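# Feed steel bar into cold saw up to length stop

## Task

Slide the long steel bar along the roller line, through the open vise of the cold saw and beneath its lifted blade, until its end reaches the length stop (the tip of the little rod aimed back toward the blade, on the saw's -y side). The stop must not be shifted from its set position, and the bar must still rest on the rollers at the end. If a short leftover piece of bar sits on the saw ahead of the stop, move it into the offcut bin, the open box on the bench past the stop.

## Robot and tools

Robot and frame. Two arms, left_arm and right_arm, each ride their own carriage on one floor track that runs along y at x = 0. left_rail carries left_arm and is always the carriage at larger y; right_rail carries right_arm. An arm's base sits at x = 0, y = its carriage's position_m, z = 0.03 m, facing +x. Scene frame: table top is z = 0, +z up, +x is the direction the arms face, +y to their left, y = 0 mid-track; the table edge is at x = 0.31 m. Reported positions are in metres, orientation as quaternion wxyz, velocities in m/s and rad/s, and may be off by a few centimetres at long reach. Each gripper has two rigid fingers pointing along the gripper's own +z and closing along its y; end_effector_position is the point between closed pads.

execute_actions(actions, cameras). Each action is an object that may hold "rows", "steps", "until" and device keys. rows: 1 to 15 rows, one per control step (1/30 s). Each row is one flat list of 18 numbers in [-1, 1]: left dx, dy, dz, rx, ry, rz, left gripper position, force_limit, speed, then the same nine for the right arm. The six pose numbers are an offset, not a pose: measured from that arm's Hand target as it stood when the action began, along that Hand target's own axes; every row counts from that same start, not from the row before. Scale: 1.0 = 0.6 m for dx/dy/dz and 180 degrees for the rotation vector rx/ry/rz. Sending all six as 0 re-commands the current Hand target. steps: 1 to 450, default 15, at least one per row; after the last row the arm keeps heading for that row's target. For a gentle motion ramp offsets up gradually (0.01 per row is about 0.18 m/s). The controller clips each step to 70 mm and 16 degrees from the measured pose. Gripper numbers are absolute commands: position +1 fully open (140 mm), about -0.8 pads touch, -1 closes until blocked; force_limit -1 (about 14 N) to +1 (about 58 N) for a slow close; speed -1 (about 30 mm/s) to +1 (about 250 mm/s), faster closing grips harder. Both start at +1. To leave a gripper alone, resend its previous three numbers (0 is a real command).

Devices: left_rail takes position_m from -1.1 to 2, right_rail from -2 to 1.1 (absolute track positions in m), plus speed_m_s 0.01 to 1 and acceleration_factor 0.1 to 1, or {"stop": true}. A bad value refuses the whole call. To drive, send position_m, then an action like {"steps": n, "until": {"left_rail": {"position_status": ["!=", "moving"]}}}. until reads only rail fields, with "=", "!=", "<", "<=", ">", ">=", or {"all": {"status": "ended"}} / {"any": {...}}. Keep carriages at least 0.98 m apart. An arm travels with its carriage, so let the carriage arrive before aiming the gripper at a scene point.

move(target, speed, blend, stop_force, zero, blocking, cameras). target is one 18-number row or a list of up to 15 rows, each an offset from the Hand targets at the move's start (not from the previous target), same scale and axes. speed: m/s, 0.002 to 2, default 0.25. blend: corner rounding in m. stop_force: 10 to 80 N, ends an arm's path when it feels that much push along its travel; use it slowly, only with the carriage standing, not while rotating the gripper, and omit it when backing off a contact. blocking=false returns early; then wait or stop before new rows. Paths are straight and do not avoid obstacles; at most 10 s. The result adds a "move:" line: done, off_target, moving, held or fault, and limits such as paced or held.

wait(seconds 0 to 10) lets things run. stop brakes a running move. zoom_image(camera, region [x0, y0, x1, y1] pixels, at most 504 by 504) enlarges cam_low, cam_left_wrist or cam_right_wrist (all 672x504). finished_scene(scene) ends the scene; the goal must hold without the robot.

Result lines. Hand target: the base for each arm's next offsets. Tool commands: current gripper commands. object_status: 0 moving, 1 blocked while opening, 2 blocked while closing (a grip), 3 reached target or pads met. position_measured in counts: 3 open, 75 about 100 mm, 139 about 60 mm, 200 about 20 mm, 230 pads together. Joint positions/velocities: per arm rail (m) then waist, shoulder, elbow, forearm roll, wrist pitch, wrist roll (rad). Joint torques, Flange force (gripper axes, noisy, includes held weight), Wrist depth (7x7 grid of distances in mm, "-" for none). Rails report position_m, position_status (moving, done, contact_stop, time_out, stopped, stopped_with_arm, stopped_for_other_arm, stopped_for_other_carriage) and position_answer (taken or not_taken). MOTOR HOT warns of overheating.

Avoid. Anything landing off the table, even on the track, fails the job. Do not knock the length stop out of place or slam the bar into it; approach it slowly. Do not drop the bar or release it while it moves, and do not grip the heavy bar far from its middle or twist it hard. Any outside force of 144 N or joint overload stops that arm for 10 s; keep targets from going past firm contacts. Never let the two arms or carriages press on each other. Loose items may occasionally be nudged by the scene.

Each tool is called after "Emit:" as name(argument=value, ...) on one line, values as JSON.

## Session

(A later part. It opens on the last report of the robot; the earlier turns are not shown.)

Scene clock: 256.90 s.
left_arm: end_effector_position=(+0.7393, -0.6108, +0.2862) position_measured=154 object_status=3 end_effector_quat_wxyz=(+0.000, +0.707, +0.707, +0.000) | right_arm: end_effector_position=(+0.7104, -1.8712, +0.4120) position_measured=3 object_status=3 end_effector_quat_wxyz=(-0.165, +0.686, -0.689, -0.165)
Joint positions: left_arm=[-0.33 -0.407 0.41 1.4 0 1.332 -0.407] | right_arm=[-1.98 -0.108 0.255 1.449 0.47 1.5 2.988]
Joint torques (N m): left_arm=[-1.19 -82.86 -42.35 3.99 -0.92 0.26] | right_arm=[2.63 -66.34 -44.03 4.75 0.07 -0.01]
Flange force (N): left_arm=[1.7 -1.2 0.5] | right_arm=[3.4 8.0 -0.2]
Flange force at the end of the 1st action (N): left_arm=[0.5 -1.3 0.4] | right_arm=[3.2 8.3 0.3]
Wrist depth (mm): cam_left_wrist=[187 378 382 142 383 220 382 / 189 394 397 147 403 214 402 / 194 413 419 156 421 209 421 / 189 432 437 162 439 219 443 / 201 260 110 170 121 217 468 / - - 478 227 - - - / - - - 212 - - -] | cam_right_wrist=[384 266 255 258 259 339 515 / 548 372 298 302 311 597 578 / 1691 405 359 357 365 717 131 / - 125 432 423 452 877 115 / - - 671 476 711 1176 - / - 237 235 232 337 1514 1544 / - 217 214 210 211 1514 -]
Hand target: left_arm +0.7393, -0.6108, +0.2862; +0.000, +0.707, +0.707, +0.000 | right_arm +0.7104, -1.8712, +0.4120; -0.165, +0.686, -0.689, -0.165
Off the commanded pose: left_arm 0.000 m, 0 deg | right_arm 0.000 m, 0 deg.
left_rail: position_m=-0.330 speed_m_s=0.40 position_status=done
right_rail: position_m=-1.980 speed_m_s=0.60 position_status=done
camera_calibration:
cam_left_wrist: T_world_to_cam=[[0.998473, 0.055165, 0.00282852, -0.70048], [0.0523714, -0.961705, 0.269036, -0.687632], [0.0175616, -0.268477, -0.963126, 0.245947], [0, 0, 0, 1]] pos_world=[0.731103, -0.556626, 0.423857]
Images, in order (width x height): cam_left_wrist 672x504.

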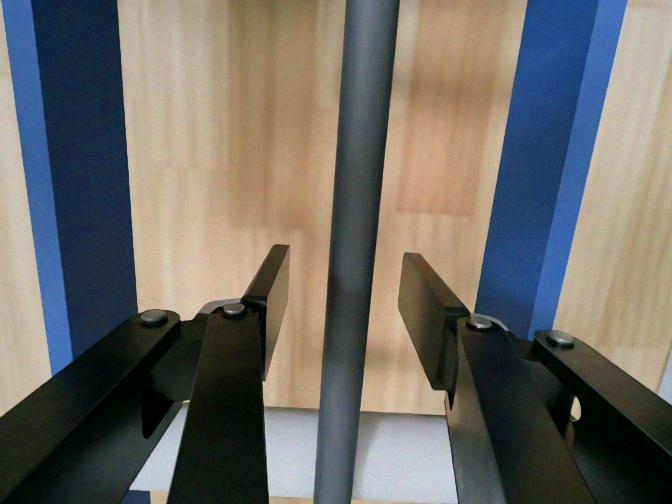

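Emit:
execute_actions(actions=[{"rows":[[0,0.004,0,0,0,0,-0.2,0,-0.8,0,0,0,0,0,0,1,0.1,0]],"steps":15},{"rows":[[0,0,0,0,0,0,-1,0,-1,0,0,0,0,0,0,1,0.1,0]],"steps":60}], cameras=[])

Emit:
move(target=[0,-0.043,0,0,0,0,-1,0,-1,0,0,0,0,0,0,1,0.1,0], speed=0.03, cameras=["cam_left_wrist","cam_right_wrist"])

Emit:
zoom_image(camera="cam_right_wrist", region=[230, 180, 500, 400])

Scene clock: 264.40 s.
left_arm: end_effector_position=(+0.7418, -0.6107, +0.2862) position_measured=203 object_status=2 end_effector_quat_wxyz=(+0.000, +0.707, +0.707, +0.000) | right_arm: end_effector_position=(+0.7104, -1.8712, +0.4120) position_measured=3 object_status=3 end_effector_quat_wxyz=(-0.165, +0.686, -0.689, -0.165)
Joint positions: left_arm=[-0.33 -0.405 0.413 1.395 0 1.333 -0.405] | right_arm=[-1.98 -0.108 0.255 1.449 0.47 1.5 2.988]
Joint torques (N m): left_arm=[-0.75 -78.49 -39.76 4.04 -1.3 0.31] | right_arm=[2.91 -65.92 -44.05 4.76 0.08 0]
Flange force (N): left_arm=[1.2 -1.9 -4.8] | right_arm=[4.0 8.4 -0.2]
Flange force at the end of the 1st action (N): left_arm=[1.0 -0.7 1.4] | right_arm=[4.4 8.3 -0.4]
Wrist depth (mm): cam_left_wrist=[191 378 381 141 386 215 384 / 185 395 398 147 403 209 400 / 197 412 418 425 421 194 425 / 192 431 437 160 440 216 445 / 204 263 104 166 117 227 466 / - - - 178 - - 494 / - - - - - - -] | cam_right_wrist=[367 261 256 257 259 342 518 / 374 - 303 308 310 576 581 / 1598 - 361 356 363 719 131 / - 127 442 421 432 894 115 / - 338 486 544 1053 1158 1182 / - 237 233 229 232 1466 4929 / - 221 219 210 211 1466 -]
Hand target: left_arm +0.7417, -0.6107, +0.2862; +0.000, +0.707, +0.707, +0.000 | right_arm +0.7104, -1.8712, +0.4120; -0.165, +0.686, -0.689, -0.165
Off the commanded pose: left_arm 0.000 m, 0 deg | right_arm 0.000 m, 0 deg.
left_rail: position_m=-0.330 speed_m_s=0.40 position_status=done
right_rail: position_m=-1.980 speed_m_s=0.60 position_status=done
No camera images: "cameras" was empty.

Scene clock: 265.53 s.
left_arm: end_effector_position=(+0.7159, -0.6108, +0.2862) position_measured=203 object_status=2 end_effector_quat_wxyz=(+0.000, +0.707, +0.707, +0.000) | right_arm: end_effector_position=(+0.7104, -1.8712, +0.4120) position_measured=3 object_status=3 end_effector_quat_wxyz=(-0.165, +0.686, -0.689, -0.165)
Joint positions: left_arm=[-0.33 -0.419 0.375 1.45 0 1.317 -0.419] | right_arm=[-1.98 -0.108 0.255 1.449 0.47 1.5 2.988]
Joint torques (N m): left_arm=[-9.77 -70.32 -18.17 -0.82 10.09 0.25] | right_arm=[2.85 -66.09 -44.12 4.84 0.09 -0.01]
Flange force (N): left_arm=[0.6 32.6 -15.7] | right_arm=[3.6 8.8 -0.2]
Wrist depth (mm): cam_left_wrist=[164 209 384 141 385 380 178 / 387 216 398 148 400 400 191 / 408 218 416 156 418 413 199 / 434 242 438 161 441 248 440 / 457 210 104 166 121 215 466 / - - - 178 - - 492 / - - - - - - -] | cam_right_wrist=[357 262 255 253 258 341 507 / 597 361 297 299 302 588 585 / 1679 - 404 357 375 685 131 / - 125 440 409 452 901 115 / - 314 543 548 824 1058 - / - 237 235 236 238 1565 1576 / - 216 216 209 210 1430 -]
Hand target: left_arm +0.7159, -0.6107, +0.2862; +0.000, +0.707, +0.707, +0.000 | right_arm +0.7104, -1.8712, +0.4120; -0.165, +0.686, -0.689, -0.165
Off the commanded pose: left_arm 0.000 m, 0 deg | right_arm 0.000 m, 0 deg.
left_rail: position_m=-0.330 speed_m_s=0.40 position_status=done
right_rail: position_m=-1.980 speed_m_s=0.60 position_status=done
move: done
camera_calibration:
cam_left_wrist: T_world_to_cam=[[0.998473, 0.0551715, 0.00282678, -0.67711], [0.0523782, -0.961705, 0.269036, -0.686384], [0.0175617, -0.268477, -0.963126, 0.246261], [0, 0, 0, 1]] pos_world=[0.707703, -0.556626, 0.423757]
cam_right_wrist: T_world_to_cam=[[-0.9975, 0.0629738, 0.0320503, 0.822699], [0.0617097, 0.555419, 0.829278, 0.631435], [0.0344214, 0.829183, -0.557917, 1.89377], [0, 0, 0, 1]] pos_world=[0.716491, -1.9728, 0.506561]
Images, in order (width x height): cam_left_wrist 672x504, cam_right_wrist 672x504.

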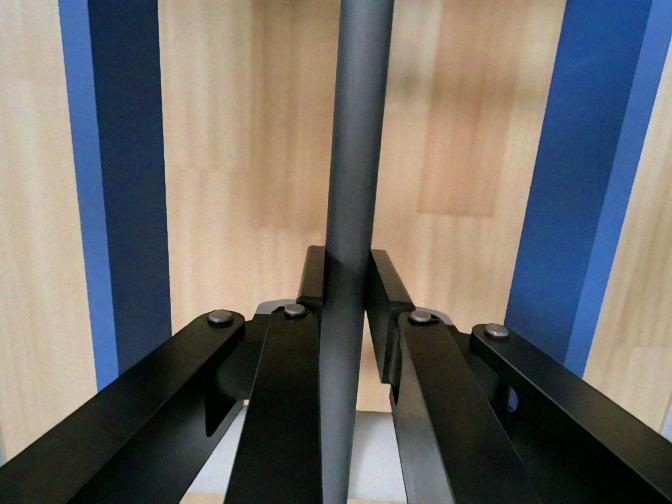

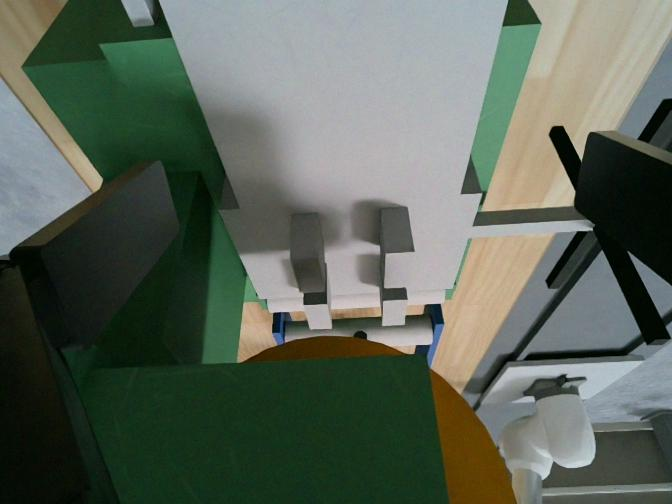

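Scaled by 1.867 from the camera's 672x504 image, which has a finer 960x720 frame.

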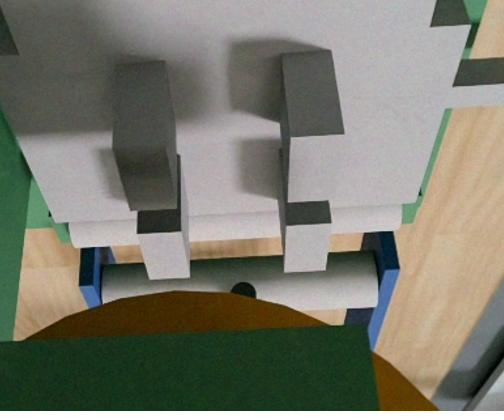

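Emit:
execute_actions(actions=[{"left_rail":{"position_m":-0.45,"speed_m_s":0.2,"acceleration_factor":0.3},"steps":400,"until":{"all":{"status":"ended"}}}], cameras=["cam_left_wrist","cam_right_wrist"])

Emit:
zoom_image(camera="cam_right_wrist", region=[230, 180, 500, 400])

Scene clock: 270.93 s.
left_arm: end_effector_position=(+0.7159, -0.7308, +0.2862) position_measured=203 object_status=2 end_effector_quat_wxyz=(+0.000, +0.707, +0.707, +0.000) | right_arm: end_effector_position=(+0.7104, -1.8712, +0.4120) position_measured=3 object_status=3 end_effector_quat_wxyz=(-0.165, +0.686, -0.689, -0.165)
Joint positions: left_arm=[-0.45 -0.419 0.375 1.45 0 1.317 -0.419] | right_arm=[-1.98 -0.108 0.255 1.449 0.47 1.5 2.988]
Joint torques (N m): left_arm=[-9.73 -70.14 -18.62 -0.5 9.53 0.18] | right_arm=[2.85 -66 -44.08 4.86 0.09 0.06]
Flange force (N): left_arm=[0.3 33.0 -15.4] | right_arm=[3.9 8.6 -0.2]
Wrist depth (mm): cam_left_wrist=[164 210 383 141 385 383 179 / 389 215 400 148 401 400 192 / 410 204 414 155 420 413 198 / 435 180 183 160 185 188 440 / 457 196 96 165 118 193 465 / - - - 178 - - 489 / - - - - - - -] | cam_right_wrist=[380 261 256 252 257 341 515 / 374 377 299 309 302 576 582 / 1620 136 368 355 350 706 131 / - 136 439 411 455 864 115 / - 119 1082 513 708 1245 1093 / - 237 234 232 233 1371 1448 / - 218 216 210 211 1239 -]
Hand target: left_arm +0.7159, -0.7307, +0.2862; +0.000, +0.707, +0.707, +0.000 | right_arm +0.7104, -1.8712, +0.4120; -0.165, +0.686, -0.689, -0.165
Tool commands: left_gripper/position=-1.0 left_gripper/force_limit=+0.0 left_gripper/speed=-1.0 right_gripper/position=+1.0 right_gripper/force_limit=+0.1 right_gripper/speed=+0.0
Off the commanded pose: left_arm 0.000 m, 0 deg | right_arm 0.000 m, 0 deg.
left_rail: position_m=-0.450 speed_m_s=0.20 position_status=done
right_rail: position_m=-1.980 speed_m_s=0.60 position_status=done
camera_calibration:
cam_left_wrist: T_world_to_cam=[[0.998478, 0.0550687, 0.00285405, -0.670475], [0.0522718, -0.961711, 0.269035, -0.801739], [0.0175601, -0.268476, -0.963126, 0.214144], [0, 0, 0, 1]] pos_world=[0.707603, -0.676626, 0.423857]
cam_right_wrist: T_world_to_cam=[[-0.9975, 0.0629738, 0.0320503, 0.822699], [0.0617097, 0.555419, 0.829278, 0.631435], [0.0344214, 0.829183, -0.557917, 1.89377], [0, 0, 0, 1]] pos_world=[0.716491, -1.9728, 0.506561]
Images, in order (width x height): cam_left_wrist 672x504, cam_right_wrist 672x504.

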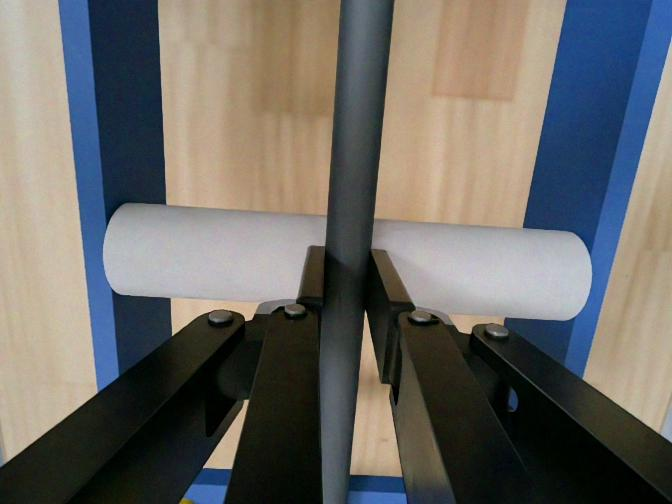

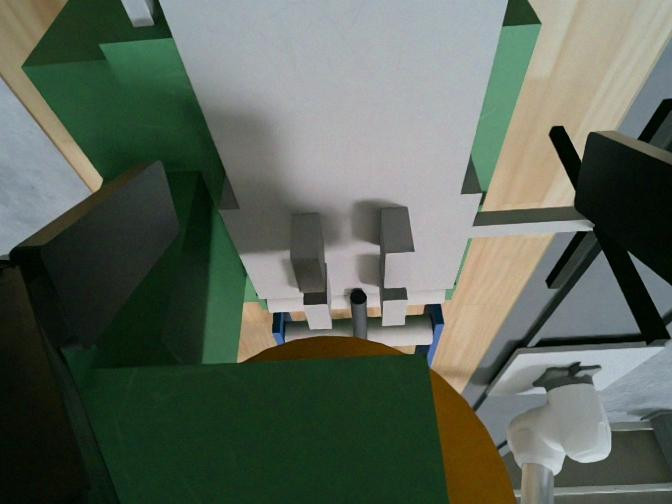

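Scaled by 1.867 from the camera's 672x504 image, which has a finer 960x720 frame.

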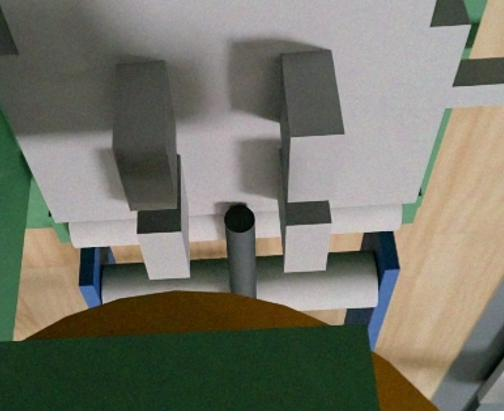

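Emit:
execute_actions(actions=[{"left_rail":{"position_m":-0.62,"speed_m_s":0.25,"acceleration_factor":0.3},"steps":400,"until":{"all":{"status":"ended"}}}], cameras=["cam_right_wrist"])

Emit:
execute_actions(actions=[{"left_rail":{"position_m":-0.80,"speed_m_s":0.25,"acceleration_factor":0.3},"steps":400,"until":{"all":{"status":"ended"}}}], cameras=["cam_left_wrist","cam_right_wrist"])

Scene clock: 279.63 s.
left_arm: end_effector_position=(+0.7159, -0.9007, +0.2862) position_measured=203 object_status=2 end_effector_quat_wxyz=(+0.000, +0.707, +0.707, +0.000) | right_arm: end_effector_position=(+0.7104, -1.8712, +0.4120) position_measured=3 object_status=3 end_effector_quat_wxyz=(-0.165, +0.686, -0.689, -0.165)
Joint positions: left_arm=[-0.62 -0.419 0.375 1.45 0 1.317 -0.419] | right_arm=[-1.98 -0.108 0.255 1.449 0.47 1.5 2.988]
Joint torques (N m): left_arm=[-8.84 -69.11 -19.41 -0.14 8.82 0.24] | right_arm=[2.8 -66.18 -44.14 4.78 0.08 -0.01]
Flange force (N): left_arm=[0.4 29.6 -16.5] | right_arm=[3.7 8.2 0.0]
Wrist depth (mm): cam_left_wrist=[164 210 380 140 386 382 178 / 390 215 398 148 402 397 191 / 413 181 411 157 414 239 191 / 124 161 187 160 186 186 434 / 458 211 104 166 118 215 466 / - - - 179 - - 490 / - - - - - - -] | cam_right_wrist=[476 - 258 259 259 485 511 / 546 369 299 300 300 608 579 / - 137 371 359 364 708 131 / - 126 444 408 432 849 115 / - 339 524 534 1034 1207 1158 / - 237 234 226 229 1457 1213 / - 216 216 209 213 1232 -]
Hand target: left_arm +0.7159, -0.9007, +0.2862; +0.000, +0.707, +0.707, +0.000 | right_arm +0.7104, -1.8712, +0.4120; -0.165, +0.686, -0.689, -0.165
Tool commands: left_gripper/position=-1.0 left_gripper/force_limit=+0.0 left_gripper/speed=-1.0 right_gripper/position=+1.0 right_gripper/force_limit=+0.1 right_gripper/speed=+0.0
Off the commanded pose: left_arm 0.000 m, 0 deg | right_arm 0.000 m, 0 deg.
left_rail: position_m=-0.620 speed_m_s=0.25 position_status=done
right_rail: position_m=-1.980 speed_m_s=0.60 position_status=done
camera_calibration:
cam_right_wrist: T_world_to_cam=[[-0.9975, 0.0629738, 0.0320503, 0.822699], [0.0617097, 0.555419, 0.829278, 0.631435], [0.0344214, 0.829183, -0.557917, 1.89377], [0, 0, 0, 1]] pos_world=[0.716491, -1.9728, 0.506561]
Images, in order (width x height): cam_right_wrist 672x504.

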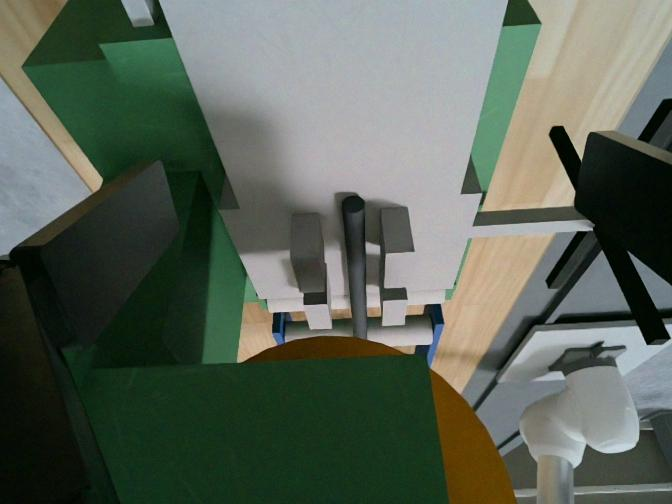

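Scene clock: 281.40 s.
left_arm: end_effector_position=(+0.7159, -1.0807, +0.2862) position_measured=203 object_status=2 end_effector_quat_wxyz=(+0.000, +0.707, +0.707, +0.000) | right_arm: end_effector_position=(+0.7104, -1.8712, +0.4120) position_measured=3 object_status=3 end_effector_quat_wxyz=(-0.165, +0.686, -0.689, -0.165)
Joint positions: left_arm=[-0.8 -0.419 0.375 1.45 0 1.317 -0.419] | right_arm=[-1.98 -0.108 0.255 1.449 0.47 1.5 2.988]
Joint torques (N m): left_arm=[-8.82 -69.55 -20.18 -0.09 8.46 0.17] | right_arm=[3.01 -66.54 -44.04 4.81 0.04 -0.02]
Flange force (N): left_arm=[0.8 28.6 -15.7] | right_arm=[3.8 8.3 -0.8]
Wrist depth (mm): cam_left_wrist=[164 210 380 141 387 383 178 / 386 174 390 149 397 400 192 / 411 171 171 170 174 174 183 / 435 240 436 160 441 232 442 / 457 210 104 166 118 215 467 / - - - 178 - - 490 / - - - - - - -] | cam_right_wrist=[462 267 262 251 260 340 514 / 375 373 298 296 291 572 581 / 1667 137 355 357 378 711 131 / - 134 453 408 428 898 115 / - 115 545 541 702 1188 1082 / - 237 236 230 228 1219 1063 / - 216 215 216 211 3173 1093]
Hand target: left_arm +0.7159, -1.0807, +0.2862; +0.000, +0.707, +0.707, +0.000 | right_arm +0.7104, -1.8712, +0.4120; -0.165, +0.686, -0.689, -0.165
Tool commands: left_gripper/position=-1.0 left_gripper/force_limit=+0.0 left_gripper/speed=-1.0 right_gripper/position=+1.0 right_gripper/force_limit=+0.1 right_gripper/speed=+0.0
Off the commanded pose: left_arm 0.000 m, 0 deg | right_arm 0.000 m, 0 deg.
left_rail: position_m=-0.800 speed_m_s=0.25 position_status=done
right_rail: position_m=-1.980 speed_m_s=0.60 position_status=done
camera_calibration:
cam_left_wrist: T_world_to_cam=[[0.998473, 0.055165, 0.00282852, -0.651193], [0.0523714, -0.961705, 0.269036, -1.13828], [0.0175616, -0.268477, -0.963126, 0.120104], [0, 0, 0, 1]] pos_world=[0.707703, -1.02653, 0.423757]
cam_right_wrist: T_world_to_cam=[[-0.9975, 0.0629738, 0.0320503, 0.822699], [0.0617097, 0.555419, 0.829278, 0.631435], [0.0344214, 0.829183, -0.557917, 1.89377], [0, 0, 0, 1]] pos_world=[0.716491, -1.9728, 0.506561]
Images, in order (width x height): cam_left_wrist 672x504, cam_right_wrist 672x504.

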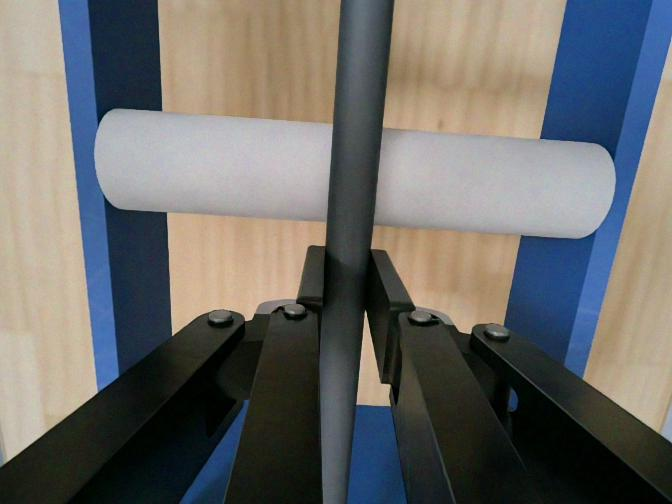

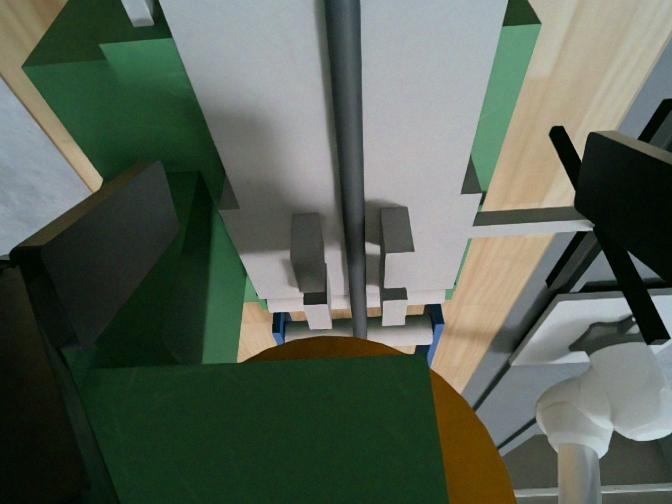

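Emit:
move(target=[0,0,0,0,0,0,-1,0,-1,0.348,-0.005,-0.232,0,0.15,0,1,0.1,0], speed=0.3, cameras=["cam_right_wrist"])

Emit:
execute_actions(actions=[{"left_rail":{"position_m":-0.90,"speed_m_s":0.12,"acceleration_factor":0.3},"steps":400,"until":{"all":{"status":"ended"}}}], cameras=["cam_right_wrist"])

Emit:
zoom_image(camera="cam_right_wrist", region=[300, 210, 420, 330])

Scene clock: 287.43 s.
left_arm: end_effector_position=(+0.7159, -1.0807, +0.2862) position_measured=203 object_status=2 end_effector_quat_wxyz=(+0.000, +0.707, +0.707, +0.000) | right_arm: end_effector_position=(+0.7126, -2.1205, +0.4411) position_measured=3 object_status=3 end_effector_quat_wxyz=(+0.000, +0.706, -0.708, +0.000)
Joint positions: left_arm=[-0.8 -0.419 0.375 1.45 0 1.317 -0.419] | right_arm=[-1.98 -0.242 0.272 1.31 0 1.56 2.903]
Joint torques (N m): left_arm=[-8.79 -69.11 -20.38 -0.1 8.44 0.23] | right_arm=[2.87 -68.31 -44.36 4.06 -0.08 0.02]
Flange force (N): left_arm=[1.0 27.8 -15.4] | right_arm=[2.5 8.9 2.6]
Wrist depth (mm): cam_left_wrist=[164 209 382 141 382 384 178 / 389 174 390 148 399 400 192 / 411 171 171 170 173 174 183 / 436 241 440 160 440 234 442 / 457 210 104 166 118 215 468 / - - - 179 - - 492 / - - - - - - -] | cam_right_wrist=[507 508 505 506 506 505 498 / 548 546 546 544 539 544 543 / 579 320 314 324 572 591 131 / - 146 408 444 379 643 120 / - 708 420 404 400 704 653 / - 802 462 445 442 788 - / - 2014 543 487 497 579 -]
Hand target: left_arm +0.7159, -1.0807, +0.2862; +0.000, +0.707, +0.707, +0.000 | right_arm +0.7126, -2.1206, +0.4411; +0.000, +0.706, -0.708, +0.000
Off the commanded pose: left_arm 0.000 m, 0 deg | right_arm 0.000 m, 0 deg.
left_rail: position_m=-0.800 speed_m_s=0.25 position_status=done
right_rail: position_m=-1.980 speed_m_s=0.60 position_status=done
move: done
camera_calibration:
cam_right_wrist: T_world_to_cam=[[-0.997483, 0.0708845, 0.00145284, 0.869935], [0.0626272, 0.871312, 0.486717, 1.56587], [0.0332348, 0.485584, -0.873558, 1.52813], [0, 0, 0, 1]] pos_world=[0.718893, -2.16806, 0.571511]
Images, in order (width x height): cam_right_wrist 672x504.

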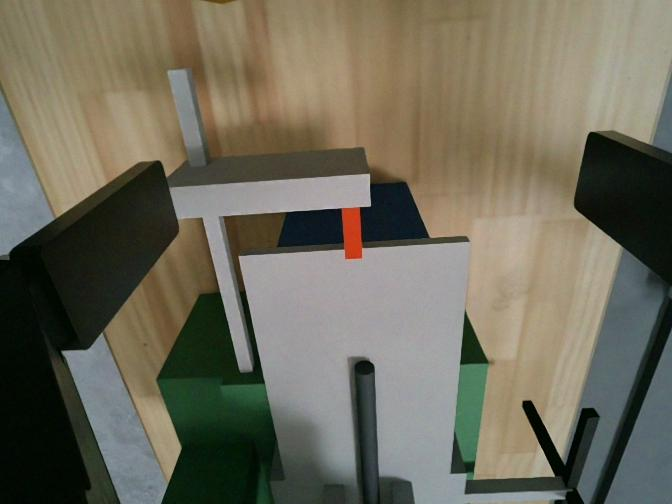

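Scene clock: 288.90 s.
left_arm: end_effector_position=(+0.7159, -1.1807, +0.2862) position_measured=203 object_status=2 end_effector_quat_wxyz=(+0.000, +0.707, +0.707, +0.000) | right_arm: end_effector_position=(+0.7126, -2.1205, +0.4411) position_measured=3 object_status=3 end_effector_quat_wxyz=(+0.000, +0.706, -0.708, +0.000)
Joint positions: left_arm=[-0.9 -0.419 0.375 1.45 0 1.317 -0.419] | right_arm=[-1.98 -0.242 0.272 1.31 0 1.56 2.903]
Joint torques (N m): left_arm=[-8.66 -68.5 -19.44 -0.1 8.52 0.19] | right_arm=[3.02 -68.21 -44.49 4.15 -0.1 0.05]
Flange force (N): left_arm=[0.9 28.0 -17.4] | right_arm=[3.1 9.4 2.7]
Wrist depth (mm): cam_left_wrist=[164 209 384 141 385 384 169 / 390 215 400 147 402 400 192 / 409 218 419 155 422 415 199 / 433 241 437 160 442 247 437 / 456 211 104 165 117 216 469 / - - - 178 - - 492 / - - - - - - -] | cam_right_wrist=[506 502 507 501 506 501 500 / 543 548 548 543 543 541 544 / 579 319 316 324 579 585 131 / - 146 398 371 377 642 120 / - 706 428 391 401 700 670 / - 1643 452 445 450 785 - / - 2125 545 497 501 581 -]
Hand target: left_arm +0.7159, -1.1807, +0.2862; +0.000, +0.707, +0.707, +0.000 | right_arm +0.7126, -2.1205, +0.4411; +0.000, +0.706, -0.708, +0.000
Tool commands: left_gripper/position=-1.0 left_gripper/force_limit=+0.0 left_gripper/speed=-1.0 right_gripper/position=+1.0 right_gripper/force_limit=+0.1 right_gripper/speed=+0.0
Off the commanded pose: left_arm 0.000 m, 0 deg | right_arm 0.000 m, 0 deg.
left_rail: position_m=-0.900 speed_m_s=0.12 position_status=done
right_rail: position_m=-1.980 speed_m_s=0.60 position_status=done
camera_calibration:
cam_right_wrist: T_world_to_cam=[[-0.997484, 0.0708825, 0.00144408, 0.869936], [0.0626257, 0.871378, 0.486599, 1.56608], [0.033233, 0.485465, -0.873624, 1.52791], [0, 0, 0, 1]] pos_world=[0.718893, -2.16806, 0.571511]
Images, in order (width x height): cam_right_wrist 672x504.

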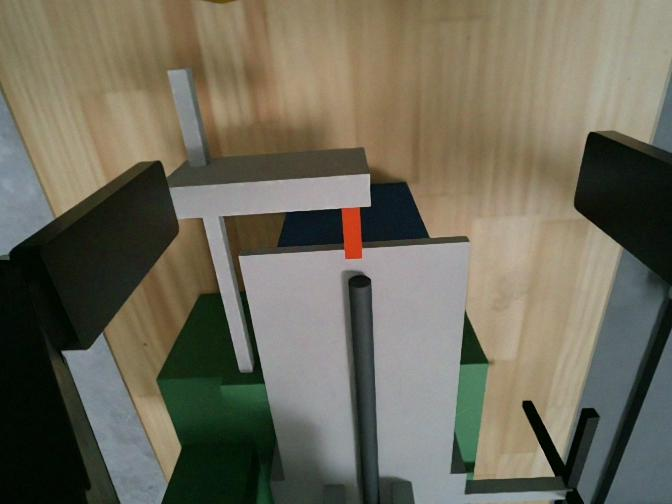

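Scaled by 4.200 from the camera's 672x504 image, which has a finer 960x720 frame.

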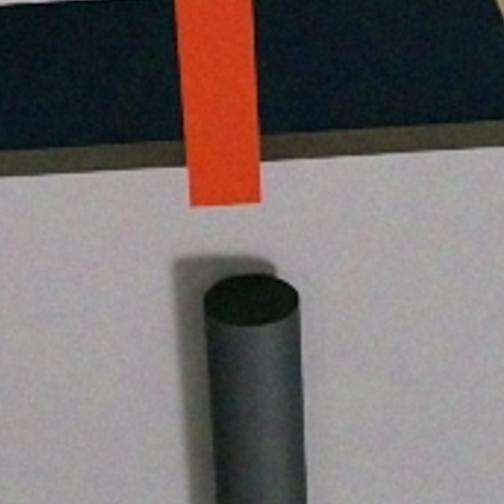

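Emit:
execute_actions(actions=[{"left_rail":{"position_m":-0.9245,"speed_m_s":0.04,"acceleration_factor":0.1},"steps":400,"until":{"all":{"status":"ended"}}}], cameras=["cam_right_wrist"])

Emit:
zoom_image(camera="cam_right_wrist", region=[320, 230, 400, 310])

Scene clock: 292.83 s.
left_arm: end_effector_position=(+0.7159, -1.2052, +0.2862) position_measured=203 object_status=2 end_effector_quat_wxyz=(+0.000, +0.707, +0.707, +0.000) | right_arm: end_effector_position=(+0.7126, -2.1205, +0.4411) position_measured=3 object_status=3 end_effector_quat_wxyz=(+0.000, +0.706, -0.708, +0.000)
Joint positions: left_arm=[-0.924 -0.419 0.375 1.45 0 1.317 -0.419] | right_arm=[-1.98 -0.242 0.272 1.31 0 1.56 2.903]
Joint torques (N m): left_arm=[-8.85 -67.94 -18.59 -0.07 8.71 0.17] | right_arm=[3.12 -68.1 -44.26 4.12 -0.12 -0.05]
Flange force (N): left_arm=[0.4 29.7 -17.8] | right_arm=[3.1 9.4 2.1]
Wrist depth (mm): cam_left_wrist=[163 210 383 141 382 383 178 / 388 215 400 148 400 398 191 / 412 218 420 156 420 412 198 / 436 241 437 160 437 247 440 / 458 210 104 166 117 216 467 / - - - 178 - - 490 / - - - - - - -] | cam_right_wrist=[505 507 507 506 506 509 502 / 546 539 541 543 541 544 529 / 582 323 315 325 576 584 131 / - 145 399 372 375 636 120 / - 687 416 398 402 702 724 / - 827 453 444 453 788 804 / - 864 - 499 - 584 -]
Hand target: left_arm +0.7159, -1.2052, +0.2862; +0.000, +0.707, +0.707, +0.000 | right_arm +0.7126, -2.1205, +0.4411; +0.000, +0.706, -0.708, +0.000
Tool commands: left_gripper/position=-1.0 left_gripper/force_limit=+0.0 left_gripper/speed=-1.0 right_gripper/position=+1.0 right_gripper/force_limit=+0.1 right_gripper/speed=+0.0
Off the commanded pose: left_arm 0.000 m, 0 deg | right_arm 0.000 m, 0 deg.
left_rail: position_m=-0.924 speed_m_s=0.04 position_status=done
right_rail: position_m=-1.980 speed_m_s=0.60 position_status=done
camera_calibration:
cam_right_wrist: T_world_to_cam=[[-0.997484, 0.0708825, 0.00144408, 0.869936], [0.0626257, 0.871378, 0.486599, 1.56608], [0.033233, 0.485465, -0.873624, 1.52791], [0, 0, 0, 1]] pos_world=[0.718893, -2.16806, 0.571511]
Images, in order (width x height): cam_right_wrist 672x504.

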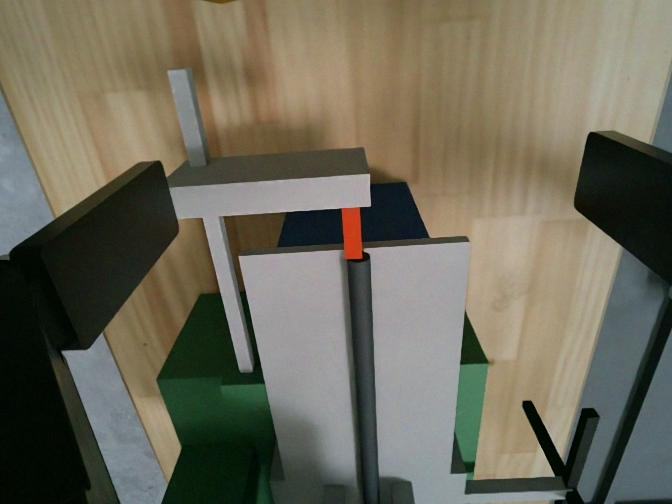

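Scaled by 6.300 from the camera's 672x504 image, which has a finer 960x720 frame.

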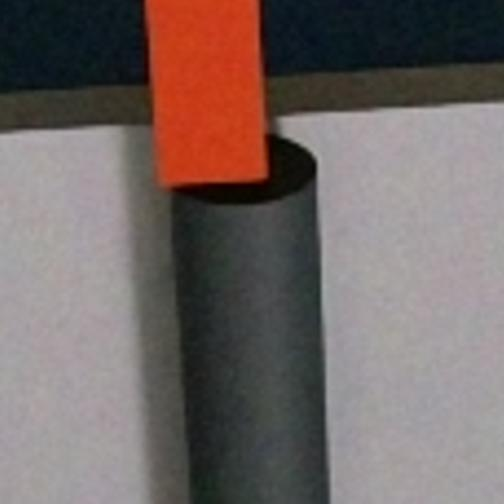

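Emit:
execute_actions(actions=[{"left_rail":{"position_m":-0.9262,"speed_m_s":0.01,"acceleration_factor":0.1},"steps":400,"until":{"all":{"status":"ended"}}}], cameras=[])

Emit:
execute_actions(actions=[{"left_rail":{"position_m":-0.9268,"speed_m_s":0.01,"acceleration_factor":0.1},"steps":400,"until":{"all":{"status":"ended"}}}], cameras=["cam_right_wrist"])

Emit:
zoom_image(camera="cam_right_wrist", region=[320, 230, 400, 310])

Scene clock: 297.23 s.
left_arm: end_effector_position=(+0.7159, -1.2070, +0.2862) position_measured=203 object_status=2 end_effector_quat_wxyz=(+0.000, +0.707, +0.707, +0.000) | right_arm: end_effector_position=(+0.7126, -2.1205, +0.4411) position_measured=3 object_status=3 end_effector_quat_wxyz=(+0.000, +0.706, -0.708, +0.000)
Joint positions: left_arm=[-0.926 -0.419 0.375 1.45 0 1.317 -0.419] | right_arm=[-1.98 -0.242 0.272 1.31 0 1.56 2.903]
Joint torques (N m): left_arm=[-8.59 -67.7 -18.41 -0.08 8.7 0.13] | right_arm=[2.81 -68.52 -44.39 4.04 -0.08 -0.01]
Flange force (N): left_arm=[0.5 29.1 -18.6] | right_arm=[2.6 8.7 2.5]
Wrist depth (mm): cam_left_wrist=[164 209 381 141 383 383 178 / 389 214 398 148 401 401 192 / 410 219 418 156 420 416 199 / 432 241 437 160 442 247 441 / 459 211 104 165 122 216 468 / - - - 178 - - 490 / - - - - - - -] | cam_right_wrist=[507 502 505 499 504 502 498 / 545 544 540 536 540 541 543 / 582 322 316 325 576 582 131 / - 146 631 370 381 643 119 / - 713 409 389 400 711 666 / - 813 458 446 442 791 - / - - - 499 501 588 -]
Hand target: left_arm +0.7159, -1.2070, +0.2862; +0.000, +0.707, +0.707, +0.000 | right_arm +0.7126, -2.1205, +0.4411; +0.000, +0.706, -0.708, +0.000
Tool commands: left_gripper/position=-1.0 left_gripper/force_limit=+0.0 left_gripper/speed=-1.0 right_gripper/position=+1.0 right_gripper/force_limit=+0.1 right_gripper/speed=+0.0
Off the commanded pose: left_arm 0.000 m, 0 deg | right_arm 0.000 m, 0 deg.
left_rail: position_m=-0.926 speed_m_s=0.01 position_status=done
right_rail: position_m=-1.980 speed_m_s=0.60 position_status=done
No camera images: "cameras" was empty.

Scene clock: 297.60 s.
left_arm: end_effector_position=(+0.7159, -1.2075, +0.2862) position_measured=203 object_status=2 end_effector_quat_wxyz=(+0.000, +0.707, +0.707, +0.000) | right_arm: end_effector_position=(+0.7126, -2.1205, +0.4411) position_measured=3 object_status=3 end_effector_quat_wxyz=(+0.000, +0.706, -0.708, +0.000)
Joint positions: left_arm=[-0.927 -0.419 0.375 1.45 0 1.317 -0.419] | right_arm=[-1.98 -0.242 0.272 1.31 0 1.56 2.903]
Joint torques (N m): left_arm=[-19.89 -65.86 -21.67 -4.83 5.76 0.21] | right_arm=[3.06 -68.51 -44.39 4.06 -0.1 0.01]
Flange force (N): left_arm=[16.6 27.7 -19.8] | right_arm=[1.5 8.9 2.4]
Wrist depth (mm): cam_left_wrist=[164 210 382 141 384 384 179 / 389 215 400 147 400 399 192 / 413 218 418 156 419 413 198 / 433 241 439 160 442 247 443 / 457 210 104 165 117 216 471 / - - - 178 - - 491 / - - - - - - -] | cam_right_wrist=[507 498 502 499 502 499 500 / 539 546 541 541 539 537 525 / 582 323 316 326 578 589 131 / - 145 407 372 375 638 120 / - 694 417 394 397 696 728 / - 793 455 445 444 780 788 / - 2106 - 500 474 582 891]
Hand target: left_arm +0.7159, -1.2075, +0.2862; +0.000, +0.707, +0.707, +0.000 | right_arm +0.7126, -2.1205, +0.4411; +0.000, +0.706, -0.708, +0.000
Tool commands: left_gripper/position=-1.0 left_gripper/force_limit=+0.0 left_gripper/speed=-1.0 right_gripper/position=+1.0 right_gripper/force_limit=+0.1 right_gripper/speed=+0.0
Off the commanded pose: left_arm 0.000 m, 0 deg | right_arm 0.000 m, 0 deg.
left_rail: position_m=-0.927 speed_m_s=0.01 position_status=done
right_rail: position_m=-1.980 speed_m_s=0.60 position_status=done
camera_calibration:
cam_right_wrist: T_world_to_cam=[[-0.997484, 0.0708825, 0.00144408, 0.869936], [0.0626257, 0.871378, 0.486599, 1.56608], [0.033233, 0.485465, -0.873624, 1.52791], [0, 0, 0, 1]] pos_world=[0.718893, -2.16806, 0.571511]
Images, in order (width x height): cam_right_wrist 672x504.

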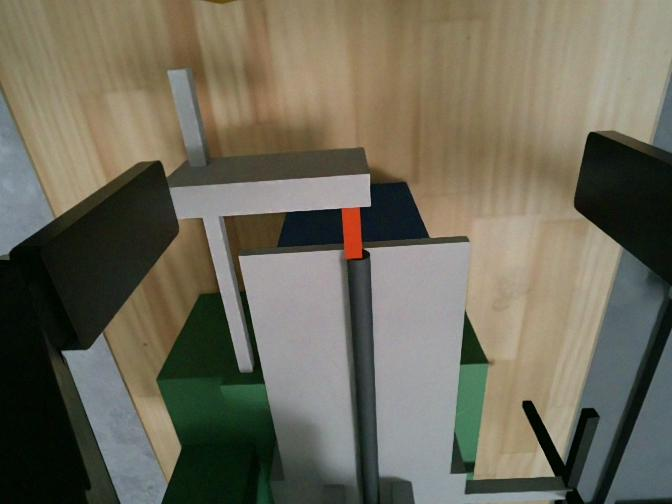

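Scaled by 6.300 from the camera's 672x504 image, which has a finer 960x720 frame.

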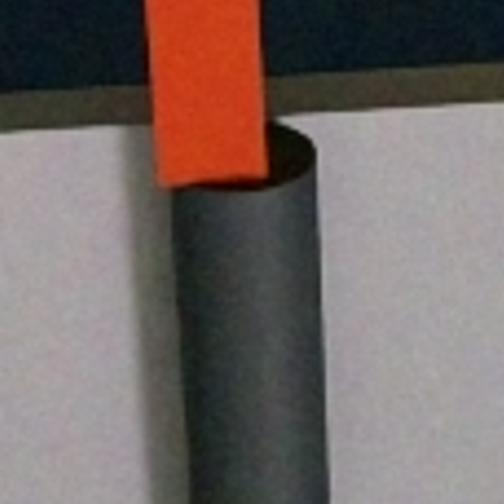

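Emit:
execute_actions(actions=[{"left_rail":{"position_m":-0.9265,"speed_m_s":0.01,"acceleration_factor":0.1},"steps":60,"until":{"all":{"status":"ended"}}},{"rows":[[0,0.001,0,0,0,0,-1,0,-1,0,0,0,0,0,0,1,0.1,0],[0,0.002,0,0,0,0,-1,0,-1,0,0,0,0,0,0,1,0.1,0]],"steps":20},{"rows":[[0,0,0,0,0,0,-0.3,0,-1,0,0,0,0,0,0,1,0.1,0]],"steps":70}], cameras=["cam_left_wrist","cam_right_wrist"])

Emit:
zoom_image(camera="cam_right_wrist", region=[320, 230, 400, 310])

Scene clock: 307.60 s.
left_arm: end_effector_position=(+0.7172, -1.2072, +0.2862) position_measured=167 object_status=3 end_effector_quat_wxyz=(+0.000, +0.707, +0.707, +0.000) | right_arm: end_effector_position=(+0.7126, -2.1205, +0.4411) position_measured=3 object_status=3 end_effector_quat_wxyz=(+0.000, +0.706, -0.708, +0.000)
Joint positions: left_arm=[-0.926 -0.418 0.377 1.447 0 1.317 -0.418] | right_arm=[-1.98 -0.242 0.272 1.31 0 1.56 2.903]
Joint torques (N m): left_arm=[-0.76 -80 -42.37 4 -0.91 0.25] | right_arm=[2.72 -67.63 -44.46 4.11 -0.11 -0.01]
Flange force (N): left_arm=[1.3 -1.3 0.8] | right_arm=[1.9 10.1 2.7]
Flange force at the end of the 1st action (N): left_arm=[14.2 27.4 -20.5] | right_arm=[2.0 9.0 2.4]
Flange force at the end of the 2nd action (N): left_arm=[11.3 -22.1 -29.0] | right_arm=[2.0 9.7 2.5]
Wrist depth (mm): cam_left_wrist=[164 211 380 141 386 381 176 / 172 216 399 147 403 399 190 / 411 219 422 158 419 414 197 / 437 239 434 162 438 248 440 / 452 198 109 169 122 216 465 / - - - 180 - - 486 / - - - 217 - - -] | cam_right_wrist=[501 507 506 500 501 505 501 / 540 541 541 537 541 541 533 / 581 323 316 325 579 586 131 / - 145 397 369 376 647 120 / - 715 423 382 399 704 722 / - 1655 - 439 445 788 770 / - 1980 - 519 506 586 -]
Hand target: left_arm +0.7171, -1.2072, +0.2862; +0.000, +0.707, +0.707, +0.000 | right_arm +0.7126, -2.1205, +0.4411; +0.000, +0.706, -0.708, +0.000
Off the commanded pose: left_arm 0.000 m, 0 deg | right_arm 0.000 m, 0 deg.
left_rail: position_m=-0.926 speed_m_s=0.01 position_status=done
right_rail: position_m=-1.980 speed_m_s=0.60 position_status=done
camera_calibration:
cam_left_wrist: T_world_to_cam=[[0.998473, 0.0551649, 0.0028268, -0.645407], [0.0523722, -0.961712, 0.269012, -1.26012], [0.0175586, -0.268453, -0.963133, 0.0862232], [0, 0, 0, 1]] pos_world=[0.708903, -1.15313, 0.423857]
cam_right_wrist: T_world_to_cam=[[-0.997484, 0.0708825, 0.00144408, 0.869936], [0.0626257, 0.871378, 0.486599, 1.56608], [0.033233, 0.485465, -0.873624, 1.52791], [0, 0, 0, 1]] pos_world=[0.718893, -2.16806, 0.571511]
Images, in order (width x height): cam_left_wrist 672x504, cam_right_wrist 672x504.

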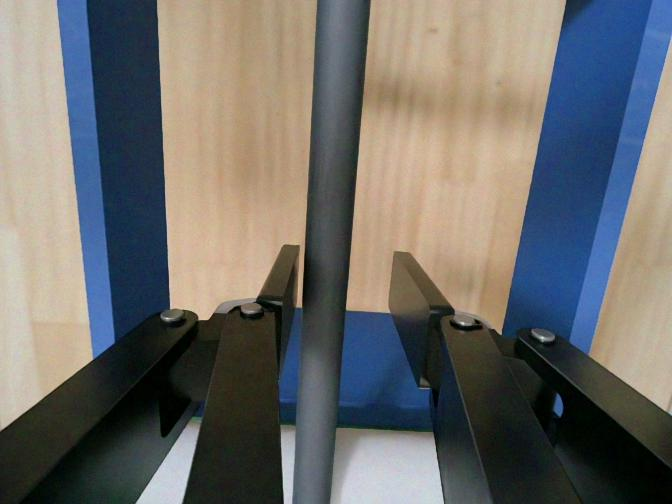

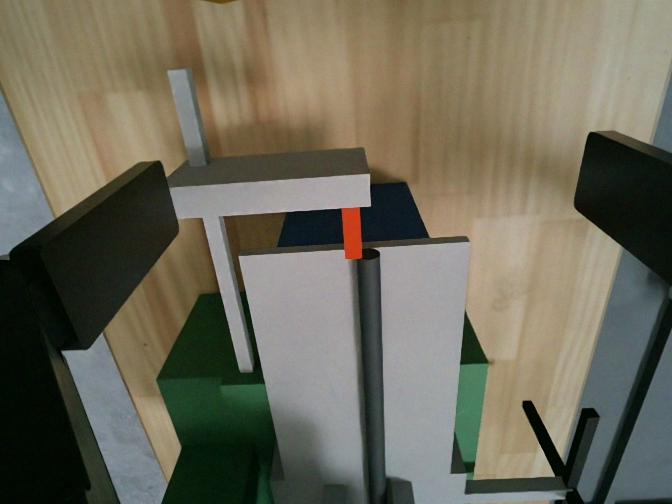

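Scaled by 6.300 from the camera's 672x504 image, which has a finer 960x720 frame.

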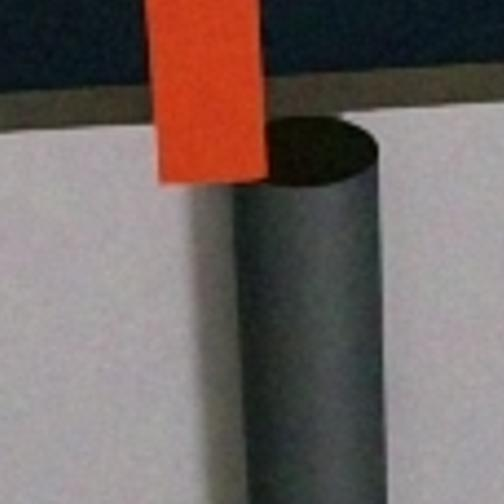

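Emit:
execute_actions(actions=[{"rows":[[0,-0.006,0,0,0,0,-0.3,0,-1,0,0,0,0,0,0,1,0.1,0],[0,-0.0127,0,0,0,0,-0.3,0,-1,0,0,0,0,0,0,1,0.1,0]],"steps":20},{"rows":[[0,0,0,0,0,0,-1,0,-1,0,0,0,0,0,0,1,0.1,0]],"steps":55},{"left_rail":{"position_m":-0.923,"speed_m_s":0.02,"acceleration_factor":0.1},"steps":60,"until":{"all":{"status":"ended"}}}], cameras=["cam_left_wrist"])

Emit:
move(target=[0,0.02,0,0,0,0,-1,0,-1,0,0,0,0,0,0,1,0.1,0], speed=0.02, cameras=["cam_right_wrist"])

Emit:
zoom_image(camera="cam_right_wrist", region=[320, 230, 400, 310])

Scene clock: 326.07 s.
left_arm: end_effector_position=(+0.7095, -1.2038, +0.2862) position_measured=203 object_status=2 end_effector_quat_wxyz=(+0.000, +0.707, +0.707, +0.000) | right_arm: end_effector_position=(+0.7126, -2.1205, +0.4411) position_measured=3 object_status=3 end_effector_quat_wxyz=(+0.000, +0.706, -0.708, +0.000)
Joint positions: left_arm=[-0.923 -0.422 0.366 1.463 0 1.313 -0.422] | right_arm=[-1.98 -0.242 0.272 1.31 0 1.56 2.903]
Joint torques (N m): left_arm=[-0.42 -73.31 -39.68 4.15 -1.61 0.18] | right_arm=[2.74 -68.2 -44.21 4.08 -0.15 -0.02]
Flange force (N): left_arm=[1.5 -3.1 -5.9] | right_arm=[2.5 8.9 2.0]
Flange force at the end of the 1st action (N): left_arm=[1.5 -1.5 -0.7] | right_arm=[2.1 9.7 2.5]
Flange force at the end of the 2nd action (N): left_arm=[1.1 -3.6 -5.5] | right_arm=[2.7 9.2 2.4]
Wrist depth (mm): cam_left_wrist=[376 193 378 141 380 386 196 / 398 211 397 148 402 403 185 / 413 203 418 155 420 417 200 / 433 210 436 160 439 261 208 / 458 212 104 165 118 229 466 / - - - 179 - - 489 / - - - - - - -] | cam_right_wrist=[501 501 499 507 509 501 508 / 546 543 534 543 541 543 534 / 579 321 315 326 576 588 131 / - 145 621 379 380 645 120 / - 711 414 389 400 704 711 / - 802 455 436 442 777 - / - 1930 571 501 514 589 877]
Hand target: left_arm +0.7095, -1.2037, +0.2862; +0.000, +0.707, +0.707, +0.000 | right_arm +0.7126, -2.1205, +0.4411; +0.000, +0.706, -0.708, +0.000
Off the commanded pose: left_arm 0.000 m, 0 deg | right_arm 0.000 m, 0 deg.
left_rail: position_m=-0.923 speed_m_s=0.02 position_status=done
right_rail: position_m=-1.980 speed_m_s=0.60 position_status=done
camera_calibration:
cam_left_wrist: T_world_to_cam=[[0.998473, 0.055165, 0.00282852, -0.638012], [0.0523714, -0.961705, 0.269036, -1.25636], [0.0175616, -0.268477, -0.963126, 0.087263], [0, 0, 0, 1]] pos_world=[0.701303, -1.14963, 0.423857]
Images, in order (width x height): cam_left_wrist 672x504.

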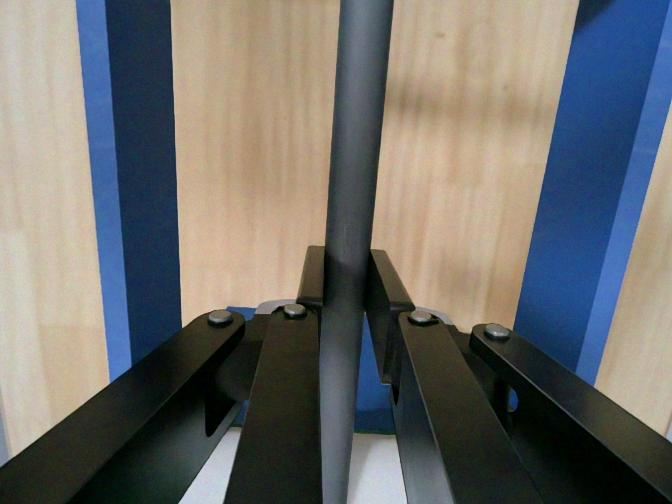

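Scene clock: 326.93 s.
left_arm: end_effector_position=(+0.7215, -1.2037, +0.2862) position_measured=203 object_status=2 end_effector_quat_wxyz=(+0.000, +0.707, +0.707, +0.000) | right_arm: end_effector_position=(+0.7126, -2.1205, +0.4411) position_measured=3 object_status=3 end_effector_quat_wxyz=(+0.000, +0.706, -0.708, +0.000)
Joint positions: left_arm=[-0.923 -0.416 0.383 1.438 0 1.32 -0.416] | right_arm=[-1.98 -0.242 0.272 1.31 0 1.56 2.903]
Joint torques (N m): left_arm=[9.13 -65.49 -51.28 9.04 -12.76 0.21] | right_arm=[2.77 -68.05 -44.37 4.05 -0.12 -0.02]
Flange force (N): left_arm=[2.6 -39.8 -14.1] | right_arm=[2.2 9.4 2.4]
Wrist depth (mm): cam_left_wrist=[167 218 380 141 387 382 178 / 172 393 400 147 399 395 186 / 407 227 417 156 422 246 414 / 430 249 438 160 439 241 437 / 455 208 104 166 121 220 469 / - - - 178 - - 489 / - - - - - - -] | cam_right_wrist=[504 506 506 501 508 506 502 / 545 546 543 545 539 540 533 / 584 320 316 325 579 585 131 / - 146 406 371 377 635 120 / - 708 431 393 401 704 679 / - 780 472 437 441 799 - / - 1980 - 511 515 582 -]
Hand target: left_arm +0.7215, -1.2037, +0.2862; +0.000, +0.707, +0.707, +0.000 | right_arm +0.7126, -2.1205, +0.4411; +0.000, +0.706, -0.708, +0.000
Off the commanded pose: left_arm 0.000 m, 0 deg | right_arm 0.000 m, 0 deg.
left_rail: position_m=-0.923 speed_m_s=0.02 position_status=done
right_rail: position_m=-1.980 speed_m_s=0.60 position_status=done
move: done
camera_calibration:
cam_right_wrist: T_world_to_cam=[[-0.997484, 0.0708825, 0.00144408, 0.869936], [0.0626257, 0.871378, 0.486599, 1.56608], [0.033233, 0.485465, -0.873624, 1.52791], [0, 0, 0, 1]] pos_world=[0.718893, -2.16806, 0.571511]
Images, in order (width x height): cam_right_wrist 672x504.

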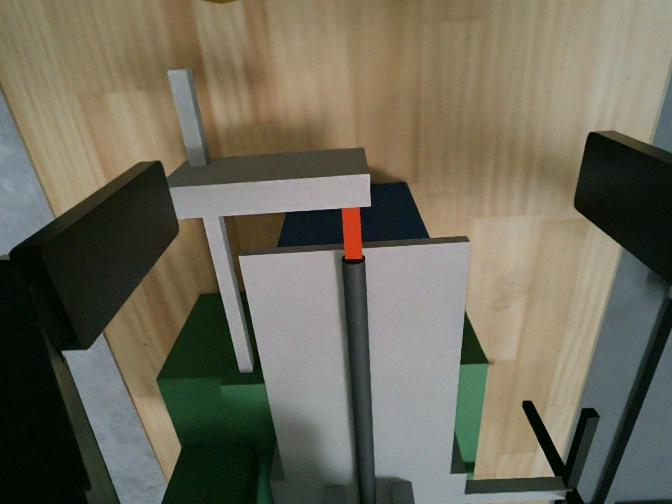

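Scaled by 6.300 from the camera's 672x504 image, which has a finer 960x720 frame.

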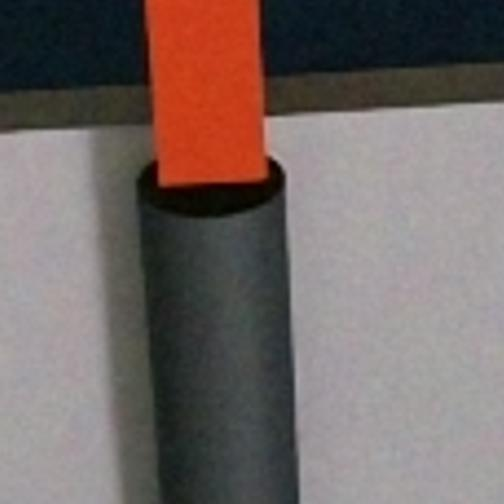

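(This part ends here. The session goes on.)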